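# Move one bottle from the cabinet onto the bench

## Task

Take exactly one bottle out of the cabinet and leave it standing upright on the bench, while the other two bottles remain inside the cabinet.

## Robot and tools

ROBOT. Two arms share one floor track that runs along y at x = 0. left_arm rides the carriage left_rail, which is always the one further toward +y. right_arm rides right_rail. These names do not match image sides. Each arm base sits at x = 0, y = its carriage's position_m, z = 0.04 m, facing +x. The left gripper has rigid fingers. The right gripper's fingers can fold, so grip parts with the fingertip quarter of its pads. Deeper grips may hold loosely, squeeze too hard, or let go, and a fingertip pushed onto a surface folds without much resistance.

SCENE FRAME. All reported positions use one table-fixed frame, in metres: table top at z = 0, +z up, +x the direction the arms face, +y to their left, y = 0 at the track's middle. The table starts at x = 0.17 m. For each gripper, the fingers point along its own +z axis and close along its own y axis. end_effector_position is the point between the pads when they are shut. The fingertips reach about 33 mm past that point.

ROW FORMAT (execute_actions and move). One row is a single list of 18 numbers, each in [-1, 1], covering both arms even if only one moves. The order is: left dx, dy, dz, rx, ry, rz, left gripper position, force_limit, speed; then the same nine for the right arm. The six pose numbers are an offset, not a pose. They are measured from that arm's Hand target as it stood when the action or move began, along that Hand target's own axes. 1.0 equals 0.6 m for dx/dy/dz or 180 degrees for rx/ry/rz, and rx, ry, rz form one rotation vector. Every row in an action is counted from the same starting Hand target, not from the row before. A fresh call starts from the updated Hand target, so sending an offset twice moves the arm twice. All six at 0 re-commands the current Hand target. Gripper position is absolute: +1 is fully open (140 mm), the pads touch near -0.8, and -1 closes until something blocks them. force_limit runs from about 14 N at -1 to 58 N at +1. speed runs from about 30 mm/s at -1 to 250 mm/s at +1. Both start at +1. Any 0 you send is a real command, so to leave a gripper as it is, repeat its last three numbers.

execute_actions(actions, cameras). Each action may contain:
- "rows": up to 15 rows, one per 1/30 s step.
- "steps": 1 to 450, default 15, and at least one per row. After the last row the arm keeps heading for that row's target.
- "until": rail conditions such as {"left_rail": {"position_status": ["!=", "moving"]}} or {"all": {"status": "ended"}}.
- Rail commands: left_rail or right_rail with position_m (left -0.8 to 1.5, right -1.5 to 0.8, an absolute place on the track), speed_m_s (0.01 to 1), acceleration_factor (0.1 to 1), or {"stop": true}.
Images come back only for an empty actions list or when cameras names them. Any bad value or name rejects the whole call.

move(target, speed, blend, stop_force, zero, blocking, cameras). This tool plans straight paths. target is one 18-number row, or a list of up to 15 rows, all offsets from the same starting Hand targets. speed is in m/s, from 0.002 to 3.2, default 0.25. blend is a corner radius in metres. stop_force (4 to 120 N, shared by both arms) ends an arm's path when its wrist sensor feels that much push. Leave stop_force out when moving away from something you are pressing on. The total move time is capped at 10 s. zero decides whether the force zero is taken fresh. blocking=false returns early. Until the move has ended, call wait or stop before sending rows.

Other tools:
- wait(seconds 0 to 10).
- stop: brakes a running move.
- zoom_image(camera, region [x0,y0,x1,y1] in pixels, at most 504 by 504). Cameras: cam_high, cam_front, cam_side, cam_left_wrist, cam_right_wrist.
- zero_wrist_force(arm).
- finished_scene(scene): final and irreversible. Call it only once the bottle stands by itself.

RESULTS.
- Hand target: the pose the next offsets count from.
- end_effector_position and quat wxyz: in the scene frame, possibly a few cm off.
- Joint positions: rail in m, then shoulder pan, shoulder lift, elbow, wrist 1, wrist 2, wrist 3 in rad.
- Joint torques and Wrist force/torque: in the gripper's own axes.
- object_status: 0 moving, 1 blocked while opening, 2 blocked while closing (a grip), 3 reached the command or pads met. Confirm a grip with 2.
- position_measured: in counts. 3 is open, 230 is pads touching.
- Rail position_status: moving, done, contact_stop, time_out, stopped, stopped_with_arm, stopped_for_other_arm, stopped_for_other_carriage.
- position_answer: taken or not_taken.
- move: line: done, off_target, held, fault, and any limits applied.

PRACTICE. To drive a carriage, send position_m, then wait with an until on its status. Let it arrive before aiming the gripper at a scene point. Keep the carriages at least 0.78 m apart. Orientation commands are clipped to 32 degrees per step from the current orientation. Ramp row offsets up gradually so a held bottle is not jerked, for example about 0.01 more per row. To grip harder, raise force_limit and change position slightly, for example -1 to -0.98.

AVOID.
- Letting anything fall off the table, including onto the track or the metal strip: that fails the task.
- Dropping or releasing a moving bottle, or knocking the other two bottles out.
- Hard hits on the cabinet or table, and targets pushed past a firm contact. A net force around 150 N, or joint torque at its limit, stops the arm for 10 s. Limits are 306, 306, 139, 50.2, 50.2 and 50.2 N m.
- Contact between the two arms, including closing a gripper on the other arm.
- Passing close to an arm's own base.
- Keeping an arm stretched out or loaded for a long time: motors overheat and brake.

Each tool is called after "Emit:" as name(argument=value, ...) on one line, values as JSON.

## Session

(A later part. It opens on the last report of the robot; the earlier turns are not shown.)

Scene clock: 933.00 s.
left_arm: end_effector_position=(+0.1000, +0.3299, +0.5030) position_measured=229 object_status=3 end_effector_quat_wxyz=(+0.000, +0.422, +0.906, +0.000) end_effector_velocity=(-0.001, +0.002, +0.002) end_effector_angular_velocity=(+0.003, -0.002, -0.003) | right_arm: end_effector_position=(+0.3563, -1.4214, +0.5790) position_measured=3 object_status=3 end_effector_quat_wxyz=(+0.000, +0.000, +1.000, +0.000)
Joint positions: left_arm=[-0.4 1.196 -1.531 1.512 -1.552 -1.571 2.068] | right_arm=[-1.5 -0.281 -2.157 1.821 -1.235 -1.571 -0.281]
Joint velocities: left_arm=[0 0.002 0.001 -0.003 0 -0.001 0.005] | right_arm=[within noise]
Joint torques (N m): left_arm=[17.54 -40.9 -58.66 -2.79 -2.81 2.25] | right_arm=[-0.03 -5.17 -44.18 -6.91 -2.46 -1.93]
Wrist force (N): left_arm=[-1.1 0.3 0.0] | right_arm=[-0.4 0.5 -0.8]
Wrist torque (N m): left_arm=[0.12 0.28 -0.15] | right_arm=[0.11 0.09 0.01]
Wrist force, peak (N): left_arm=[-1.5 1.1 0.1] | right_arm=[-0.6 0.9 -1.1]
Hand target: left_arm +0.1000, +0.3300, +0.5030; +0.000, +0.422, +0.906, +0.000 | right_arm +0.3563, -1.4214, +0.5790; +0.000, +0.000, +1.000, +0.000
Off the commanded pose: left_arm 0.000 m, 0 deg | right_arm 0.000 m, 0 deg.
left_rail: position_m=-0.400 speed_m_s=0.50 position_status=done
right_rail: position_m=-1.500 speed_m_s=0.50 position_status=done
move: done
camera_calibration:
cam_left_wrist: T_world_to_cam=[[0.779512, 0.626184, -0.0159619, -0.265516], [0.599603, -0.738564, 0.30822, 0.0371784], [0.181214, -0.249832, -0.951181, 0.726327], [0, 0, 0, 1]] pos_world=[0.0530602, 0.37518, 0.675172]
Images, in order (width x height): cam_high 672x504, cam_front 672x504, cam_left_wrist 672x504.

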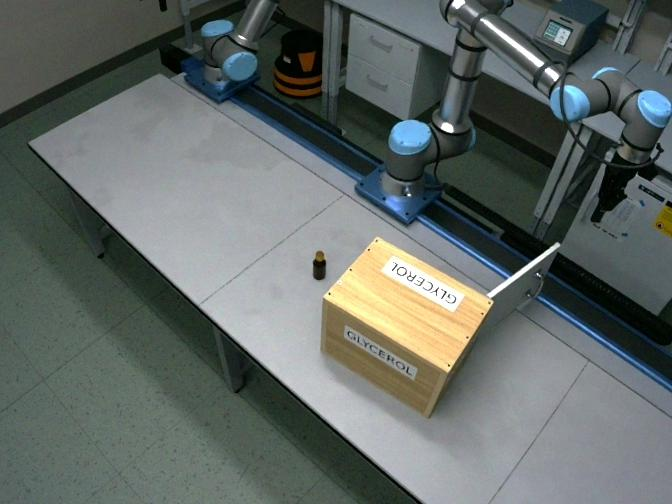

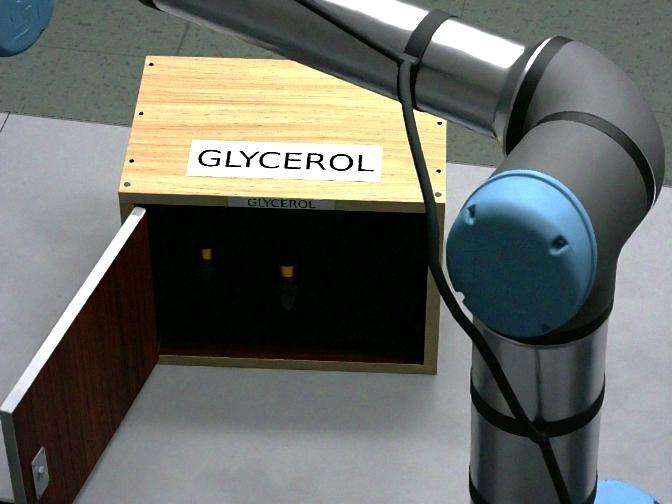

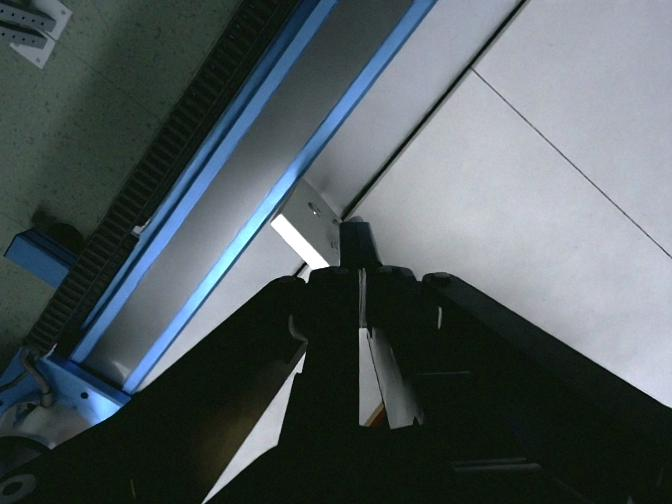

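Emit:
zoom_image(camera="cam_left_wrist", region=[230, 140, 430, 340])

Scaled by 2.520 from the camera's 672x504 image, which has a finer 960x720 frame.

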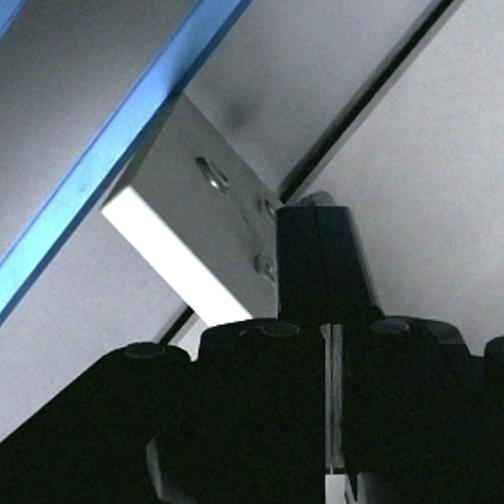

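Emit:
move(target=[0,0,0.4133,0,0,0,-0.8,-0.1,-1,0,0,0,0,0,0,1,1,1], speed=0.12, stop_force=15, cameras=["cam_high","cam_front","cam_left_wrist"])

Scene clock: 987.33 s.
left_arm: end_effector_position=(+0.1000, +0.3300, +0.2550) position_measured=229 object_status=3 end_effector_quat_wxyz=(+0.000, +0.423, +0.906, +0.000) | right_arm: end_effector_position=(+0.3563, -1.4214, +0.5790) position_measured=3 object_status=3 end_effector_quat_wxyz=(+0.000, +0.000, +1.000, +0.000)
Joint positions: left_arm=[-0.4 1.196 -1.449 1.87 -1.991 -1.571 2.068] | right_arm=[-1.5 -0.281 -2.157 1.821 -1.235 -1.571 -0.281]
Joint torques (N m): left_arm=[0.37 -42.54 -36.1 -6.57 2.86 1.58] | right_arm=[1.01 -6.31 -44.27 -7.29 -2.76 -1.77]
Wrist force (N): left_arm=[-0.7 0.5 0.2] | right_arm=[-0.5 0.5 -0.4]
Wrist torque (N m): left_arm=[0.17 0.23 -0.20] | right_arm=[0.13 0.12 0.00]
Wrist force, peak (N): left_arm=[-1.4 0.2 -2.0] | right_arm=[-0.7 0.8 -0.9]
Hand target: left_arm +0.1000, +0.3300, +0.2550; +0.000, +0.422, +0.906, +0.000 | right_arm +0.3563, -1.4214, +0.5790; +0.000, +0.000, +1.000, +0.000
Off the commanded pose: left_arm 0.000 m, 0 deg | right_arm 0.000 m, 0 deg.
left_rail: position_m=-0.400 speed_m_s=0.50 position_status=done
right_rail: position_m=-1.500 speed_m_s=0.50 position_status=done
move: done
camera_calibration:
cam_left_wrist: T_world_to_cam=[[0.779596, 0.626081, -0.0159185, -0.269459], [0.599493, -0.738653, 0.30822, 0.113656], [0.181212, -0.24983, -0.951182, 0.490434], [0, 0, 0, 1]] pos_world=[0.0530605, 0.37518, 0.427172]
Images, in order (width x height): cam_high 672x504, cam_front 672x504, cam_left_wrist 672x504.

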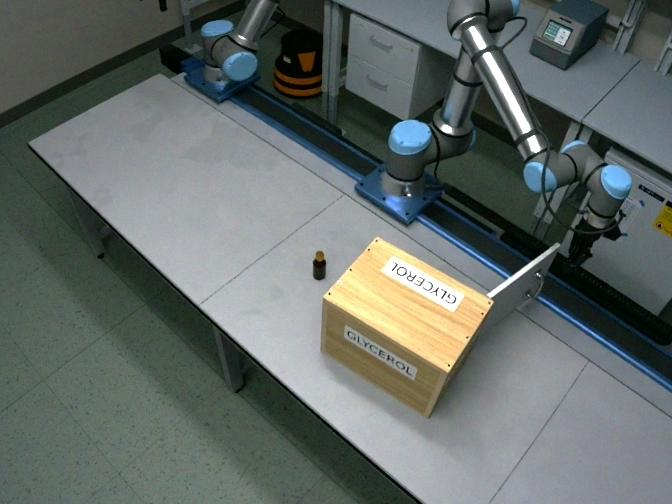

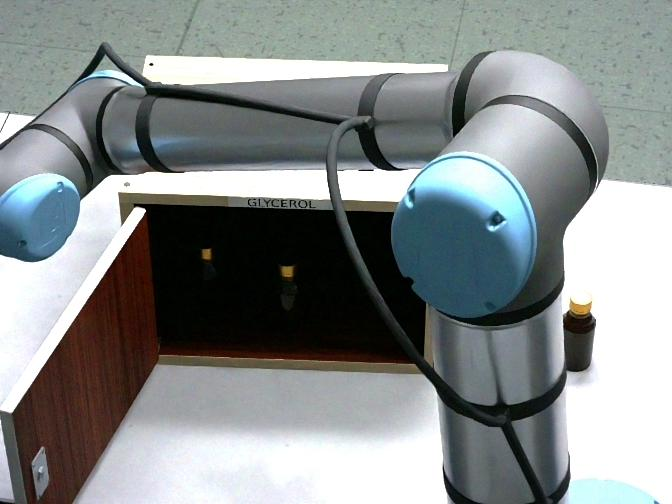

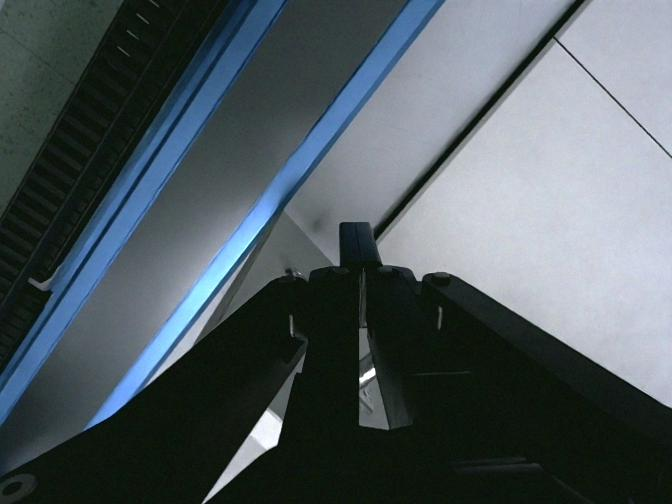

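Emit:
move(target=[[-0.0637,-0.0380,0,0,0,0,-0.8,-0.1,-1,0,0,0,0,0,0,1,1,1],[-0.0924,-0.0756,0,0,0,0,-0.8,-0.1,-1,0,0,0,0,0,0,1,1,1],[-0.1591,-0.1422,0,0,0,0,-0.8,-0.1,-1,0,0,0,0,0,0,1,1,1],[-0.2364,-0.1964,0,0,0,0,-0.8,-0.1,-1,0,0,0,0,0,0,1,1,1],[-0.3221,-0.2364,0,0,0,0,-0.8,-0.1,-1,0,0,0,0,0,0,1,1,1],[-0.4132,-0.2608,0,0,0,0,-0.8,-0.1,-1,0,0,0,0,0,0,1,1,1]], speed=0.06, blend=0.01, stop_force=25, cameras=["cam_high","cam_front","cam_side","cam_left_wrist"])

Scene clock: 1004.97 s.
left_arm: end_effector_position=(+0.1395, +0.0395, +0.2551) position_measured=229 object_status=3 end_effector_quat_wxyz=(+0.000, +0.422, +0.906, +0.000) | right_arm: end_effector_position=(+0.3563, -1.4214, +0.5790) position_measured=3 object_status=3 end_effector_quat_wxyz=(+0.000, +0.000, +1.000, +0.000)
Joint positions: left_arm=[-0.4 0.876 -1.957 2.301 -1.914 -1.571 1.749] | right_arm=[-1.5 -0.281 -2.157 1.821 -1.235 -1.571 -0.281]
Joint torques (N m): left_arm=[-12.79 -38.75 -36.33 -2.36 2.58 -1.77] | right_arm=[1.78 -6.95 -44.45 -7.34 -2.6 -1.9]
Wrist force (N): left_arm=[0.9 2.2 0.2] | right_arm=[-0.5 0.6 -0.5]
Wrist torque (N m): left_arm=[0.35 0.43 0.06] | right_arm=[0.14 0.11 0.00]
Wrist force, peak (N): left_arm=[2.7 2.7 0.2] | right_arm=[-0.6 0.9 -1.1]
Hand target: left_arm +0.1395, +0.0395, +0.2551; +0.000, +0.422, +0.906, +0.000 | right_arm +0.3563, -1.4214, +0.5790; +0.000, +0.000, +1.000, +0.000
Off the commanded pose: left_arm 0.000 m, 0 deg | right_arm 0.000 m, 0 deg.
left_rail: position_m=-0.400 speed_m_s=0.50 position_status=done
right_rail: position_m=-1.500 speed_m_s=0.50 position_status=done
move: done
camera_calibration:
cam_left_wrist: T_world_to_cam=[[0.779596, 0.626081, -0.0159185, -0.118454], [0.599493, -0.738653, 0.30822, -0.124663], [0.181212, -0.24983, -0.951182, 0.410683], [0, 0, 0, 1]] pos_world=[0.0926605, 0.0846802, 0.427172]
Images, in order (width x height): cam_high 672x504, cam_front 672x504, cam_side 672x504, cam_left_wrist 672x504.

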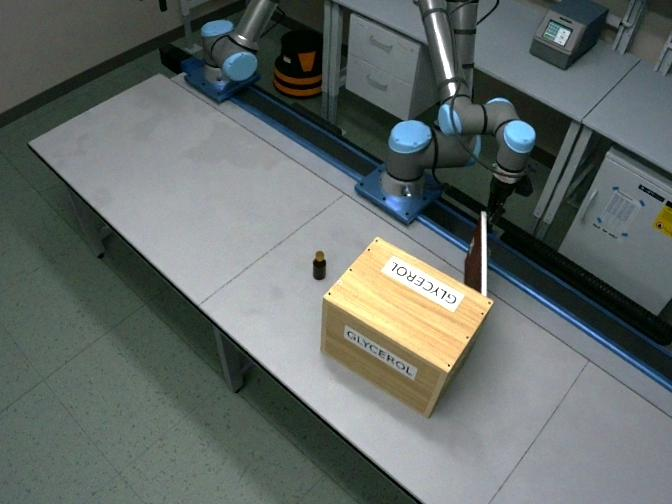

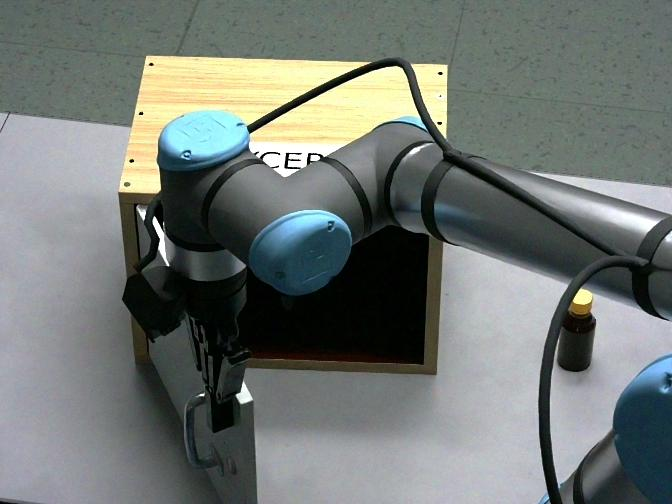

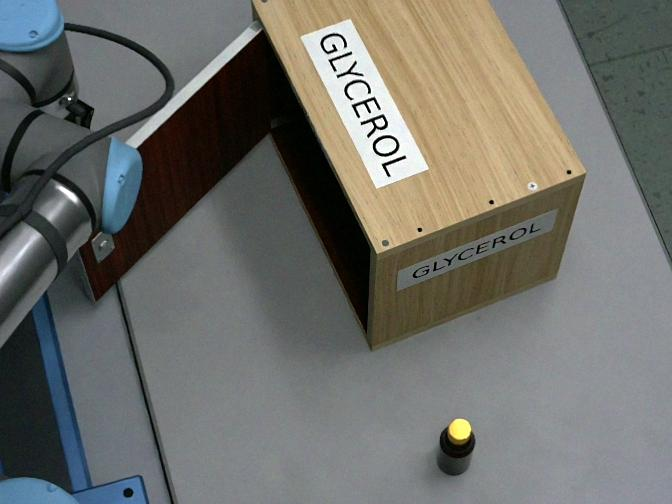

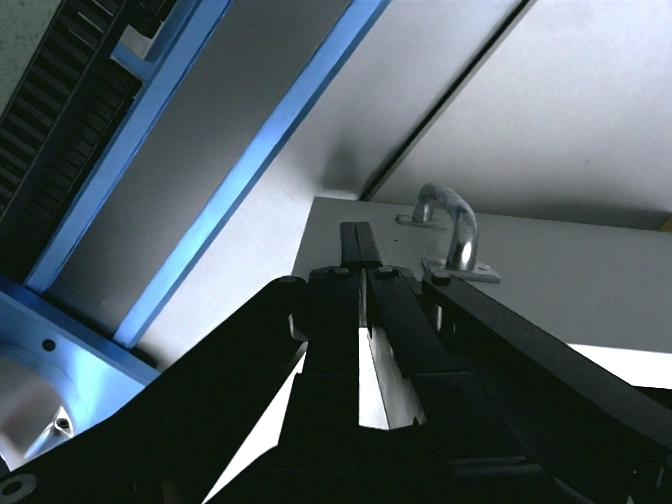

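Emit:
move(target=[[-0.0941,-0.0082,0,0,0,-0.0667,-0.8,-0.1,-1,0,0,0,0,0,0,1,1,1],[-0.1882,0,0,0,0,-0.1333,-0.8,-0.1,-1,0,0,0,0,0,0,1,1,1],[-0.2794,0.0244,0,0,0,-0.2,-0.8,-0.1,-1,0,0,0,0,0,0,1,1,1],[-0.3649,0.0643,0,0,0,-0.2667,-0.8,-0.1,-1,0,0,0,0,0,0,1,1,1],[-0.4276,0.1066,0,0,0,-0.3167,-0.8,-0.1,-1,0,0,0,0,0,0,1,1,1]], speed=0.08, blend=0.01, stop_force=25, cameras=["cam_high","cam_front","cam_side","cam_left_wrist"])

Scene clock: 1029.87 s.
left_arm: end_effector_position=(+0.3535, -0.1159, +0.2551) position_measured=229 object_status=3 end_effector_quat_wxyz=(+0.000, -0.061, +0.998, +0.000) | right_arm: end_effector_position=(+0.3563, -1.4214, +0.5790) position_measured=3 object_status=3 end_effector_quat_wxyz=(+0.000, +0.000, +1.000, +0.000)
Joint positions: left_arm=[-0.4 0.283 -1.974 2.31 -1.907 -1.571 0.16] | right_arm=[-1.5 -0.281 -2.157 1.821 -1.235 -1.571 -0.281]
Joint torques (N m): left_arm=[-12.47 4.39 -56.46 -7 2.87 -1.59] | right_arm=[-0.23 -6.37 -43.76 -7.36 -2.43 -1.89]
Wrist force (N): left_arm=[1.6 1.5 -0.6] | right_arm=[-0.4 0.7 -0.6]
Wrist torque (N m): left_arm=[0.17 0.10 0.11] | right_arm=[0.15 0.09 0.01]
Wrist force, peak (N): left_arm=[1.6 2.2 -1.3] | right_arm=[-1.0 0.9 -0.9]
Hand target: left_arm +0.3535, -0.1159, +0.2551; +0.000, -0.061, +0.998, +0.000 | right_arm +0.3563, -1.4214, +0.5790; +0.000, +0.000, +1.000, +0.000
Off the commanded pose: left_arm 0.000 m, 0 deg | right_arm 0.000 m, 0 deg.
left_rail: position_m=-0.400 speed_m_s=0.50 position_status=done
right_rail: position_m=-1.500 speed_m_s=0.50 position_status=done
move: done
camera_calibration:
cam_left_wrist: T_world_to_cam=[[-0.100608, 0.994797, -0.0160093, 0.165907], [0.946006, 0.100632, 0.308133, -0.39289], [0.308141, 0.0158558, -0.951209, 0.319124], [0, 0, 0, 1]] pos_world=[0.290032, -0.130567, 0.427272]
Images, in order (width x height): cam_high 672x504, cam_front 672x504, cam_side 672x504, cam_left_wrist 672x504.

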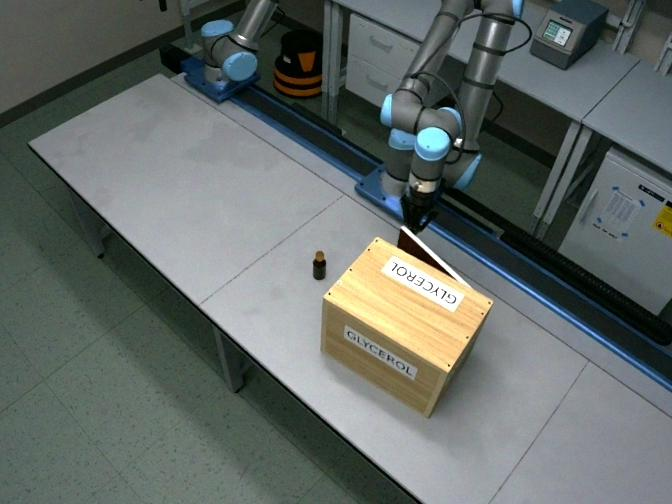

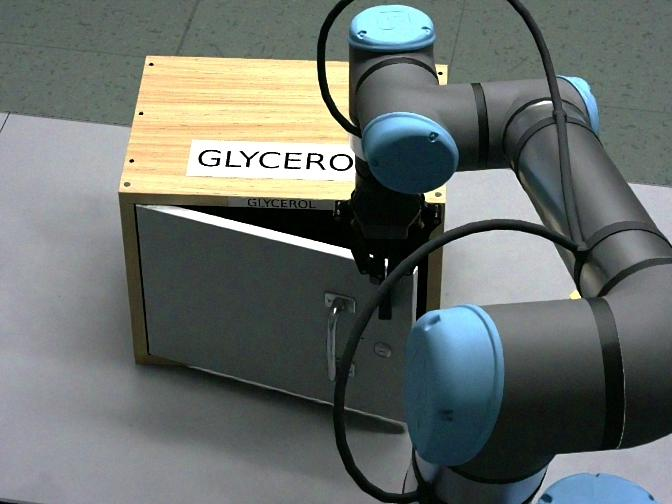

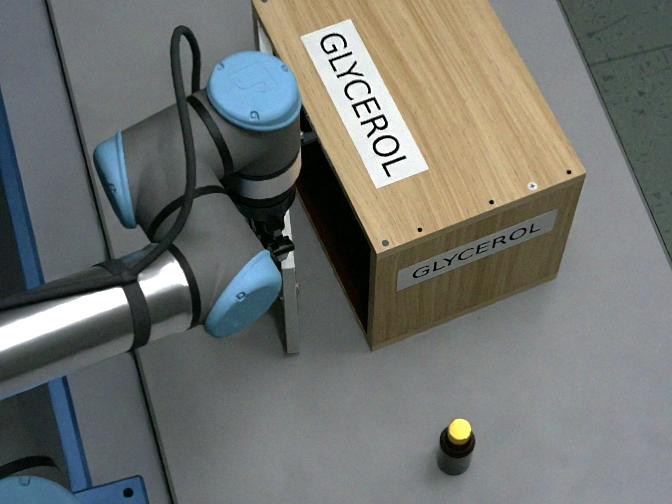

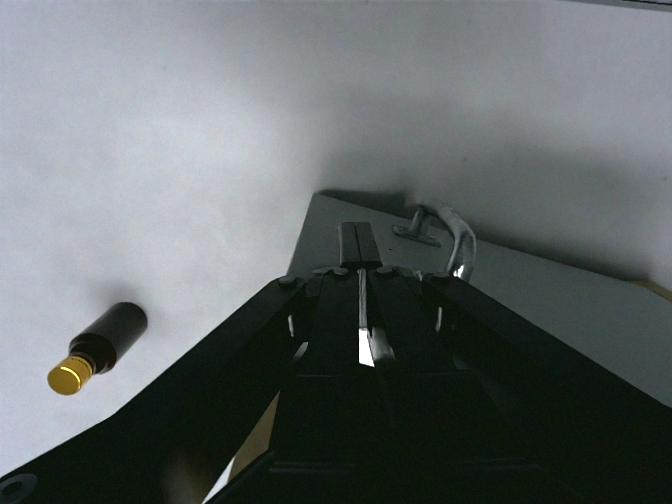

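Emit:
move(target=[[-0.0636,-0.0177,0,0,0,0,-0.8,-0.1,-1,0,0,0,0,0,0,1,1,1],[-0.1102,-0.0255,0,0,0,0,-0.8,-0.1,-1,0,0,0,0,0,0,1,1,1],[-0.1573,-0.0292,0,0,0,0,-0.8,-0.1,-1,0,0,0,0,0,0,1,1,1],[-0.1856,-0.0294,0,0,0,0,-0.8,-0.1,-1,0,0,0,0,0,0,1,1,1]], speed=0.03, blend=0.008, stop_force=10, cameras=["cam_high","cam_front","cam_side","cam_left_wrist"])

Scene clock: 1048.53 s.
left_arm: end_effector_position=(+0.4543, -0.1211, +0.2551) position_measured=229 object_status=3 end_effector_quat_wxyz=(+0.000, -0.061, +0.998, +0.000) | right_arm: end_effector_position=(+0.3563, -1.4214, +0.5790) position_measured=3 object_status=3 end_effector_quat_wxyz=(+0.000, +0.000, +1.000, +0.000)
Joint positions: left_arm=[-0.4 0.218 -1.807 2.203 -1.967 -1.571 0.095] | right_arm=[-1.5 -0.281 -2.157 1.821 -1.235 -1.571 -0.281]
Joint torques (N m): left_arm=[15.79 -51.3 -36.28 -2.63 -0.43 2.12] | right_arm=[0.34 -6.43 -44.09 -7.39 -2.48 -2.02]
Wrist force (N): left_arm=[-0.2 0.9 -0.4] | right_arm=[-0.4 0.7 -0.7]
Wrist torque (N m): left_arm=[0.26 0.04 0.11] | right_arm=[0.15 0.09 0.01]
Wrist force, peak (N): left_arm=[14.0 -1.4 -3.6] | right_arm=[-0.9 1.1 -0.9]
Hand target: left_arm +0.4543, -0.1211, +0.2551; +0.000, -0.061, +0.998, +0.000 (not the last commanded pose) | right_arm +0.3563, -1.4214, +0.5790; +0.000, +0.000, +1.000, +0.000
Off the commanded pose: left_arm 0.012 m, 0 deg | right_arm 0.000 m, 0 deg.
left_rail: position_m=-0.400 speed_m_s=0.50 position_status=done
right_rail: position_m=-1.500 speed_m_s=0.50 position_status=done
move: contact (left_arm); path passed 2 of 4 targets
camera_calibration:
cam_left_wrist: T_world_to_cam=[[-0.100608, 0.994797, -0.0160093, 0.181321], [0.946006, 0.100632, 0.308133, -0.487714], [0.308141, 0.0158558, -0.951209, 0.288148], [0, 0, 0, 1]] pos_world=[0.390832, -0.135867, 0.427272]
Images, in order (width x height): cam_high 672x504, cam_front 672x504, cam_side 672x504, cam_left_wrist 672x504.

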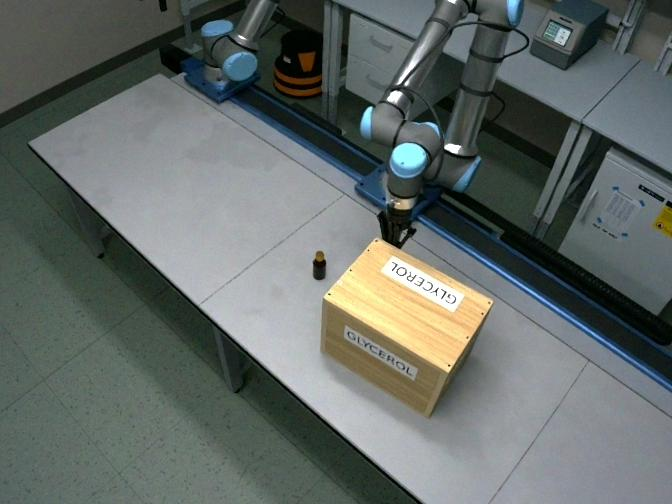

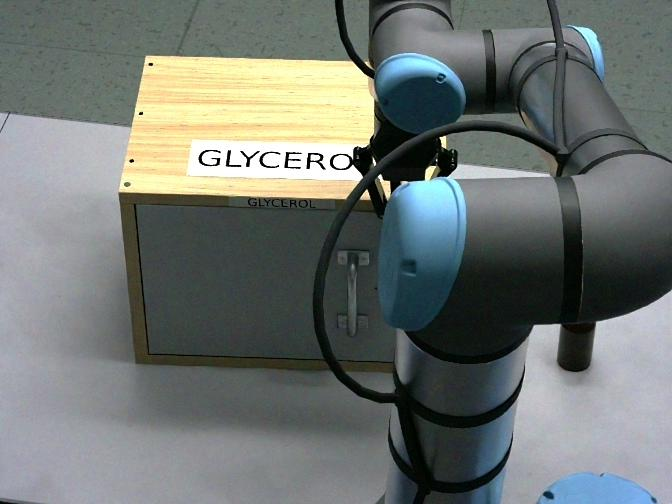

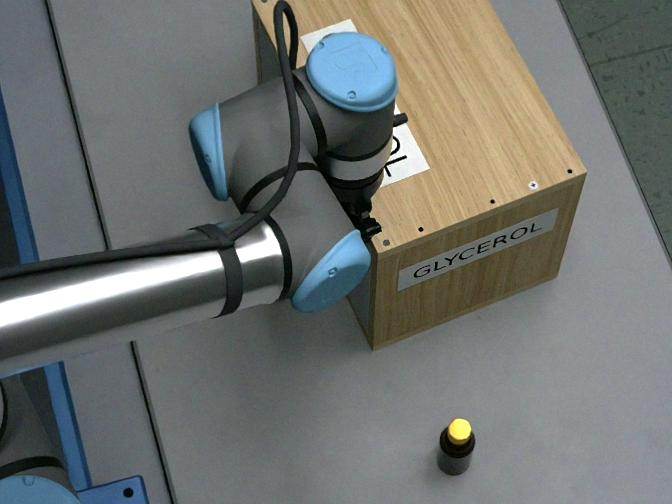

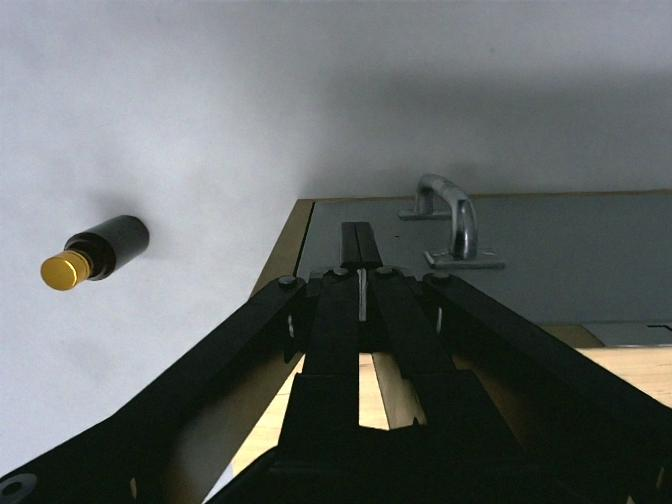

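Emit:
zoom_image(camera="cam_left_wrist", region=[240, 160, 560, 400])

Emit:
zoom_image(camera="cam_front", region=[100, 180, 480, 400])

Scaled by 1.575 from the camera's 672x504 image, which has a finer 960x720 frame.

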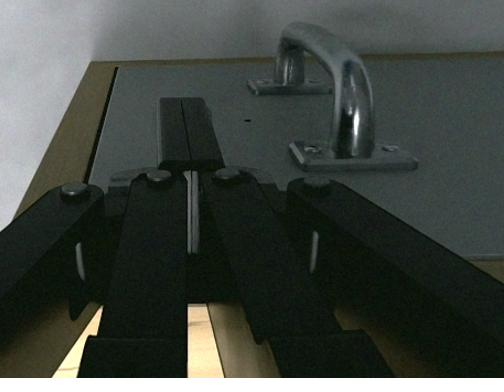

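Scaled by 1.326 from the camera's 672x504 image, which has a finer 960x720 frame.

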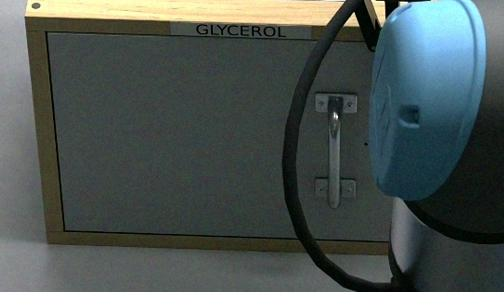

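Emit:
move(target=[[0.1654,0.0203,0,0,0,0,-0.8,-0.1,-1,0,0,0,0,0,0,1,1,1],[0.1654,0.0203,-0.4,0,0,0,-0.8,-0.1,-1,0,0,0,0,0,0,1,1,1]], speed=0.12, blend=0.03)

Emit:
execute_actions(actions=[{"left_rail":{"position_m":-0.70},"steps":300,"until":{"left_rail":{"position_status":["!=","moving"]}}}], cameras=["cam_high","cam_front","cam_side","cam_left_wrist"])

Scene clock: 1063.53 s.
left_arm: end_effector_position=(+0.3543, -0.1212, +0.4950) position_measured=229 object_status=3 end_effector_quat_wxyz=(+0.000, -0.061, +0.998, +0.000) | right_arm: end_effector_position=(+0.3563, -1.4214, +0.5790) position_measured=3 object_status=3 end_effector_quat_wxyz=(+0.000, +0.000, +1.000, +0.000)
Joint positions: left_arm=[-0.4 0.27 -2.03 1.915 -1.456 -1.571 0.148] | right_arm=[-1.5 -0.281 -2.157 1.821 -1.235 -1.571 -0.281]
Joint torques (N m): left_arm=[-10.86 6.16 -57.73 -2.65 1.61 -1.78] | right_arm=[1.71 -6.18 -43.93 -7.12 -2.4 -2.22]
Wrist force (N): left_arm=[-0.7 0.3 0.1] | right_arm=[-0.4 0.7 -0.7]
Wrist torque (N m): left_arm=[0.07 0.17 -0.13] | right_arm=[0.17 0.09 0.00]
Wrist force, peak (N): left_arm=[-1.5 0.8 -0.4] | right_arm=[-0.9 0.8 -1.2]
Hand target: left_arm +0.3543, -0.1212, +0.4951; +0.000, -0.061, +0.998, +0.000 | right_arm +0.3563, -1.4214, +0.5790; +0.000, +0.000, +1.000, +0.000
Off the commanded pose: left_arm 0.000 m, 0 deg | right_arm 0.000 m, 0 deg.
left_rail: position_m=-0.400 speed_m_s=0.50 position_status=done
right_rail: position_m=-1.500 speed_m_s=0.50 position_status=done
move: done

Scene clock: 1065.43 s.
left_arm: end_effector_position=(+0.3543, -0.4211, +0.4951) position_measured=229 object_status=3 end_effector_quat_wxyz=(+0.000, -0.061, +0.998, +0.000) | right_arm: end_effector_position=(+0.3563, -1.4214, +0.5790) position_measured=3 object_status=3 end_effector_quat_wxyz=(+0.000, +0.000, +1.000, +0.000)
Joint positions: left_arm=[-0.7 0.27 -2.03 1.915 -1.455 -1.571 0.148] | right_arm=[-1.5 -0.281 -2.157 1.821 -1.235 -1.571 -0.281]
Joint torques (N m): left_arm=[-9.59 1.35 -55.01 -3.72 2.61 -1.59] | right_arm=[-0.05 -6.51 -43.98 -7.26 -2.52 -2.02]
Wrist force (N): left_arm=[-0.8 0.4 0.0] | right_arm=[-0.6 0.9 -0.8]
Wrist torque (N m): left_arm=[0.08 0.18 -0.13] | right_arm=[0.19 0.15 0.00]
Wrist force, peak (N): left_arm=[-0.9 1.7 0.2] | right_arm=[-0.8 1.0 -1.2]
Hand target: left_arm +0.3543, -0.4211, +0.4951; +0.000, -0.061, +0.998, +0.000 | right_arm +0.3563, -1.4214, +0.5790; +0.000, +0.000, +1.000, +0.000
Tool commands: left_gripper/position=-0.8 left_gripper/force_limit=-0.1 left_gripper/speed=-1.0 right_gripper/position=+1.0 right_gripper/force_limit=+1.0 right_gripper/speed=+1.0
Off the commanded pose: left_arm 0.000 m, 0 deg | right_arm 0.000 m, 0 deg.
left_rail: position_m=-0.700 speed_m_s=0.50 position_status=done
right_rail: position_m=-1.500 speed_m_s=0.50 position_status=done
camera_calibration:
cam_left_wrist: T_world_to_cam=[[-0.100608, 0.994797, -0.0160093, 0.473542], [0.946006, 0.100632, 0.308133, -0.436875], [0.308141, 0.0158558, -0.951209, 0.552008], [0, 0, 0, 1]] pos_world=[0.290832, -0.435867, 0.667272]
Images, in order (width x height): cam_high 672x504, cam_front 672x504, cam_side 672x504, cam_left_wrist 672x504.

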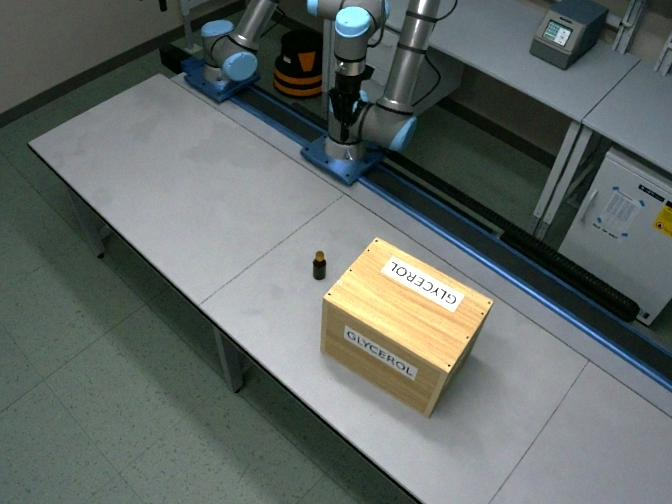

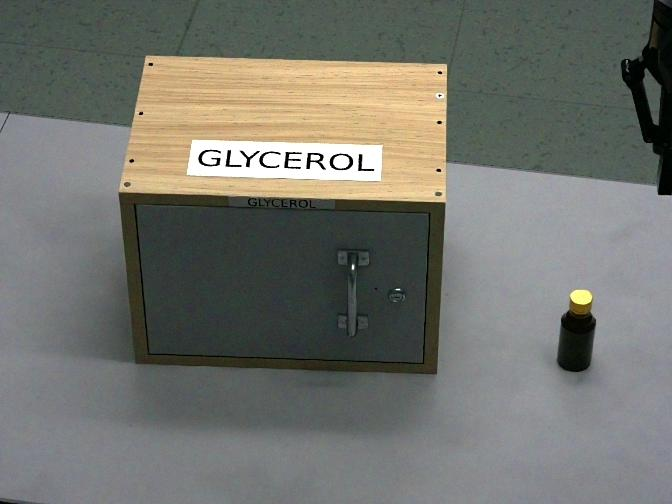

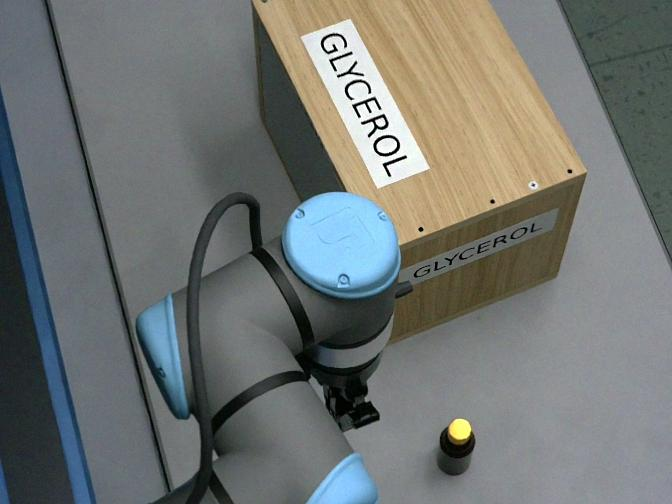

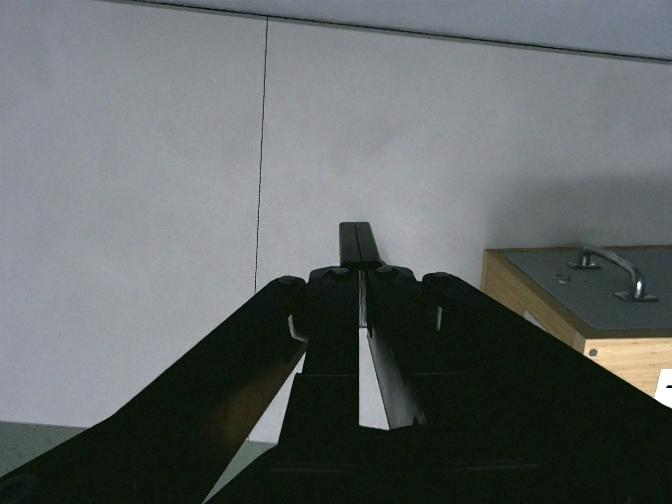

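Emit:
finished_scene(scene=1)

The scene is finished: the task was done.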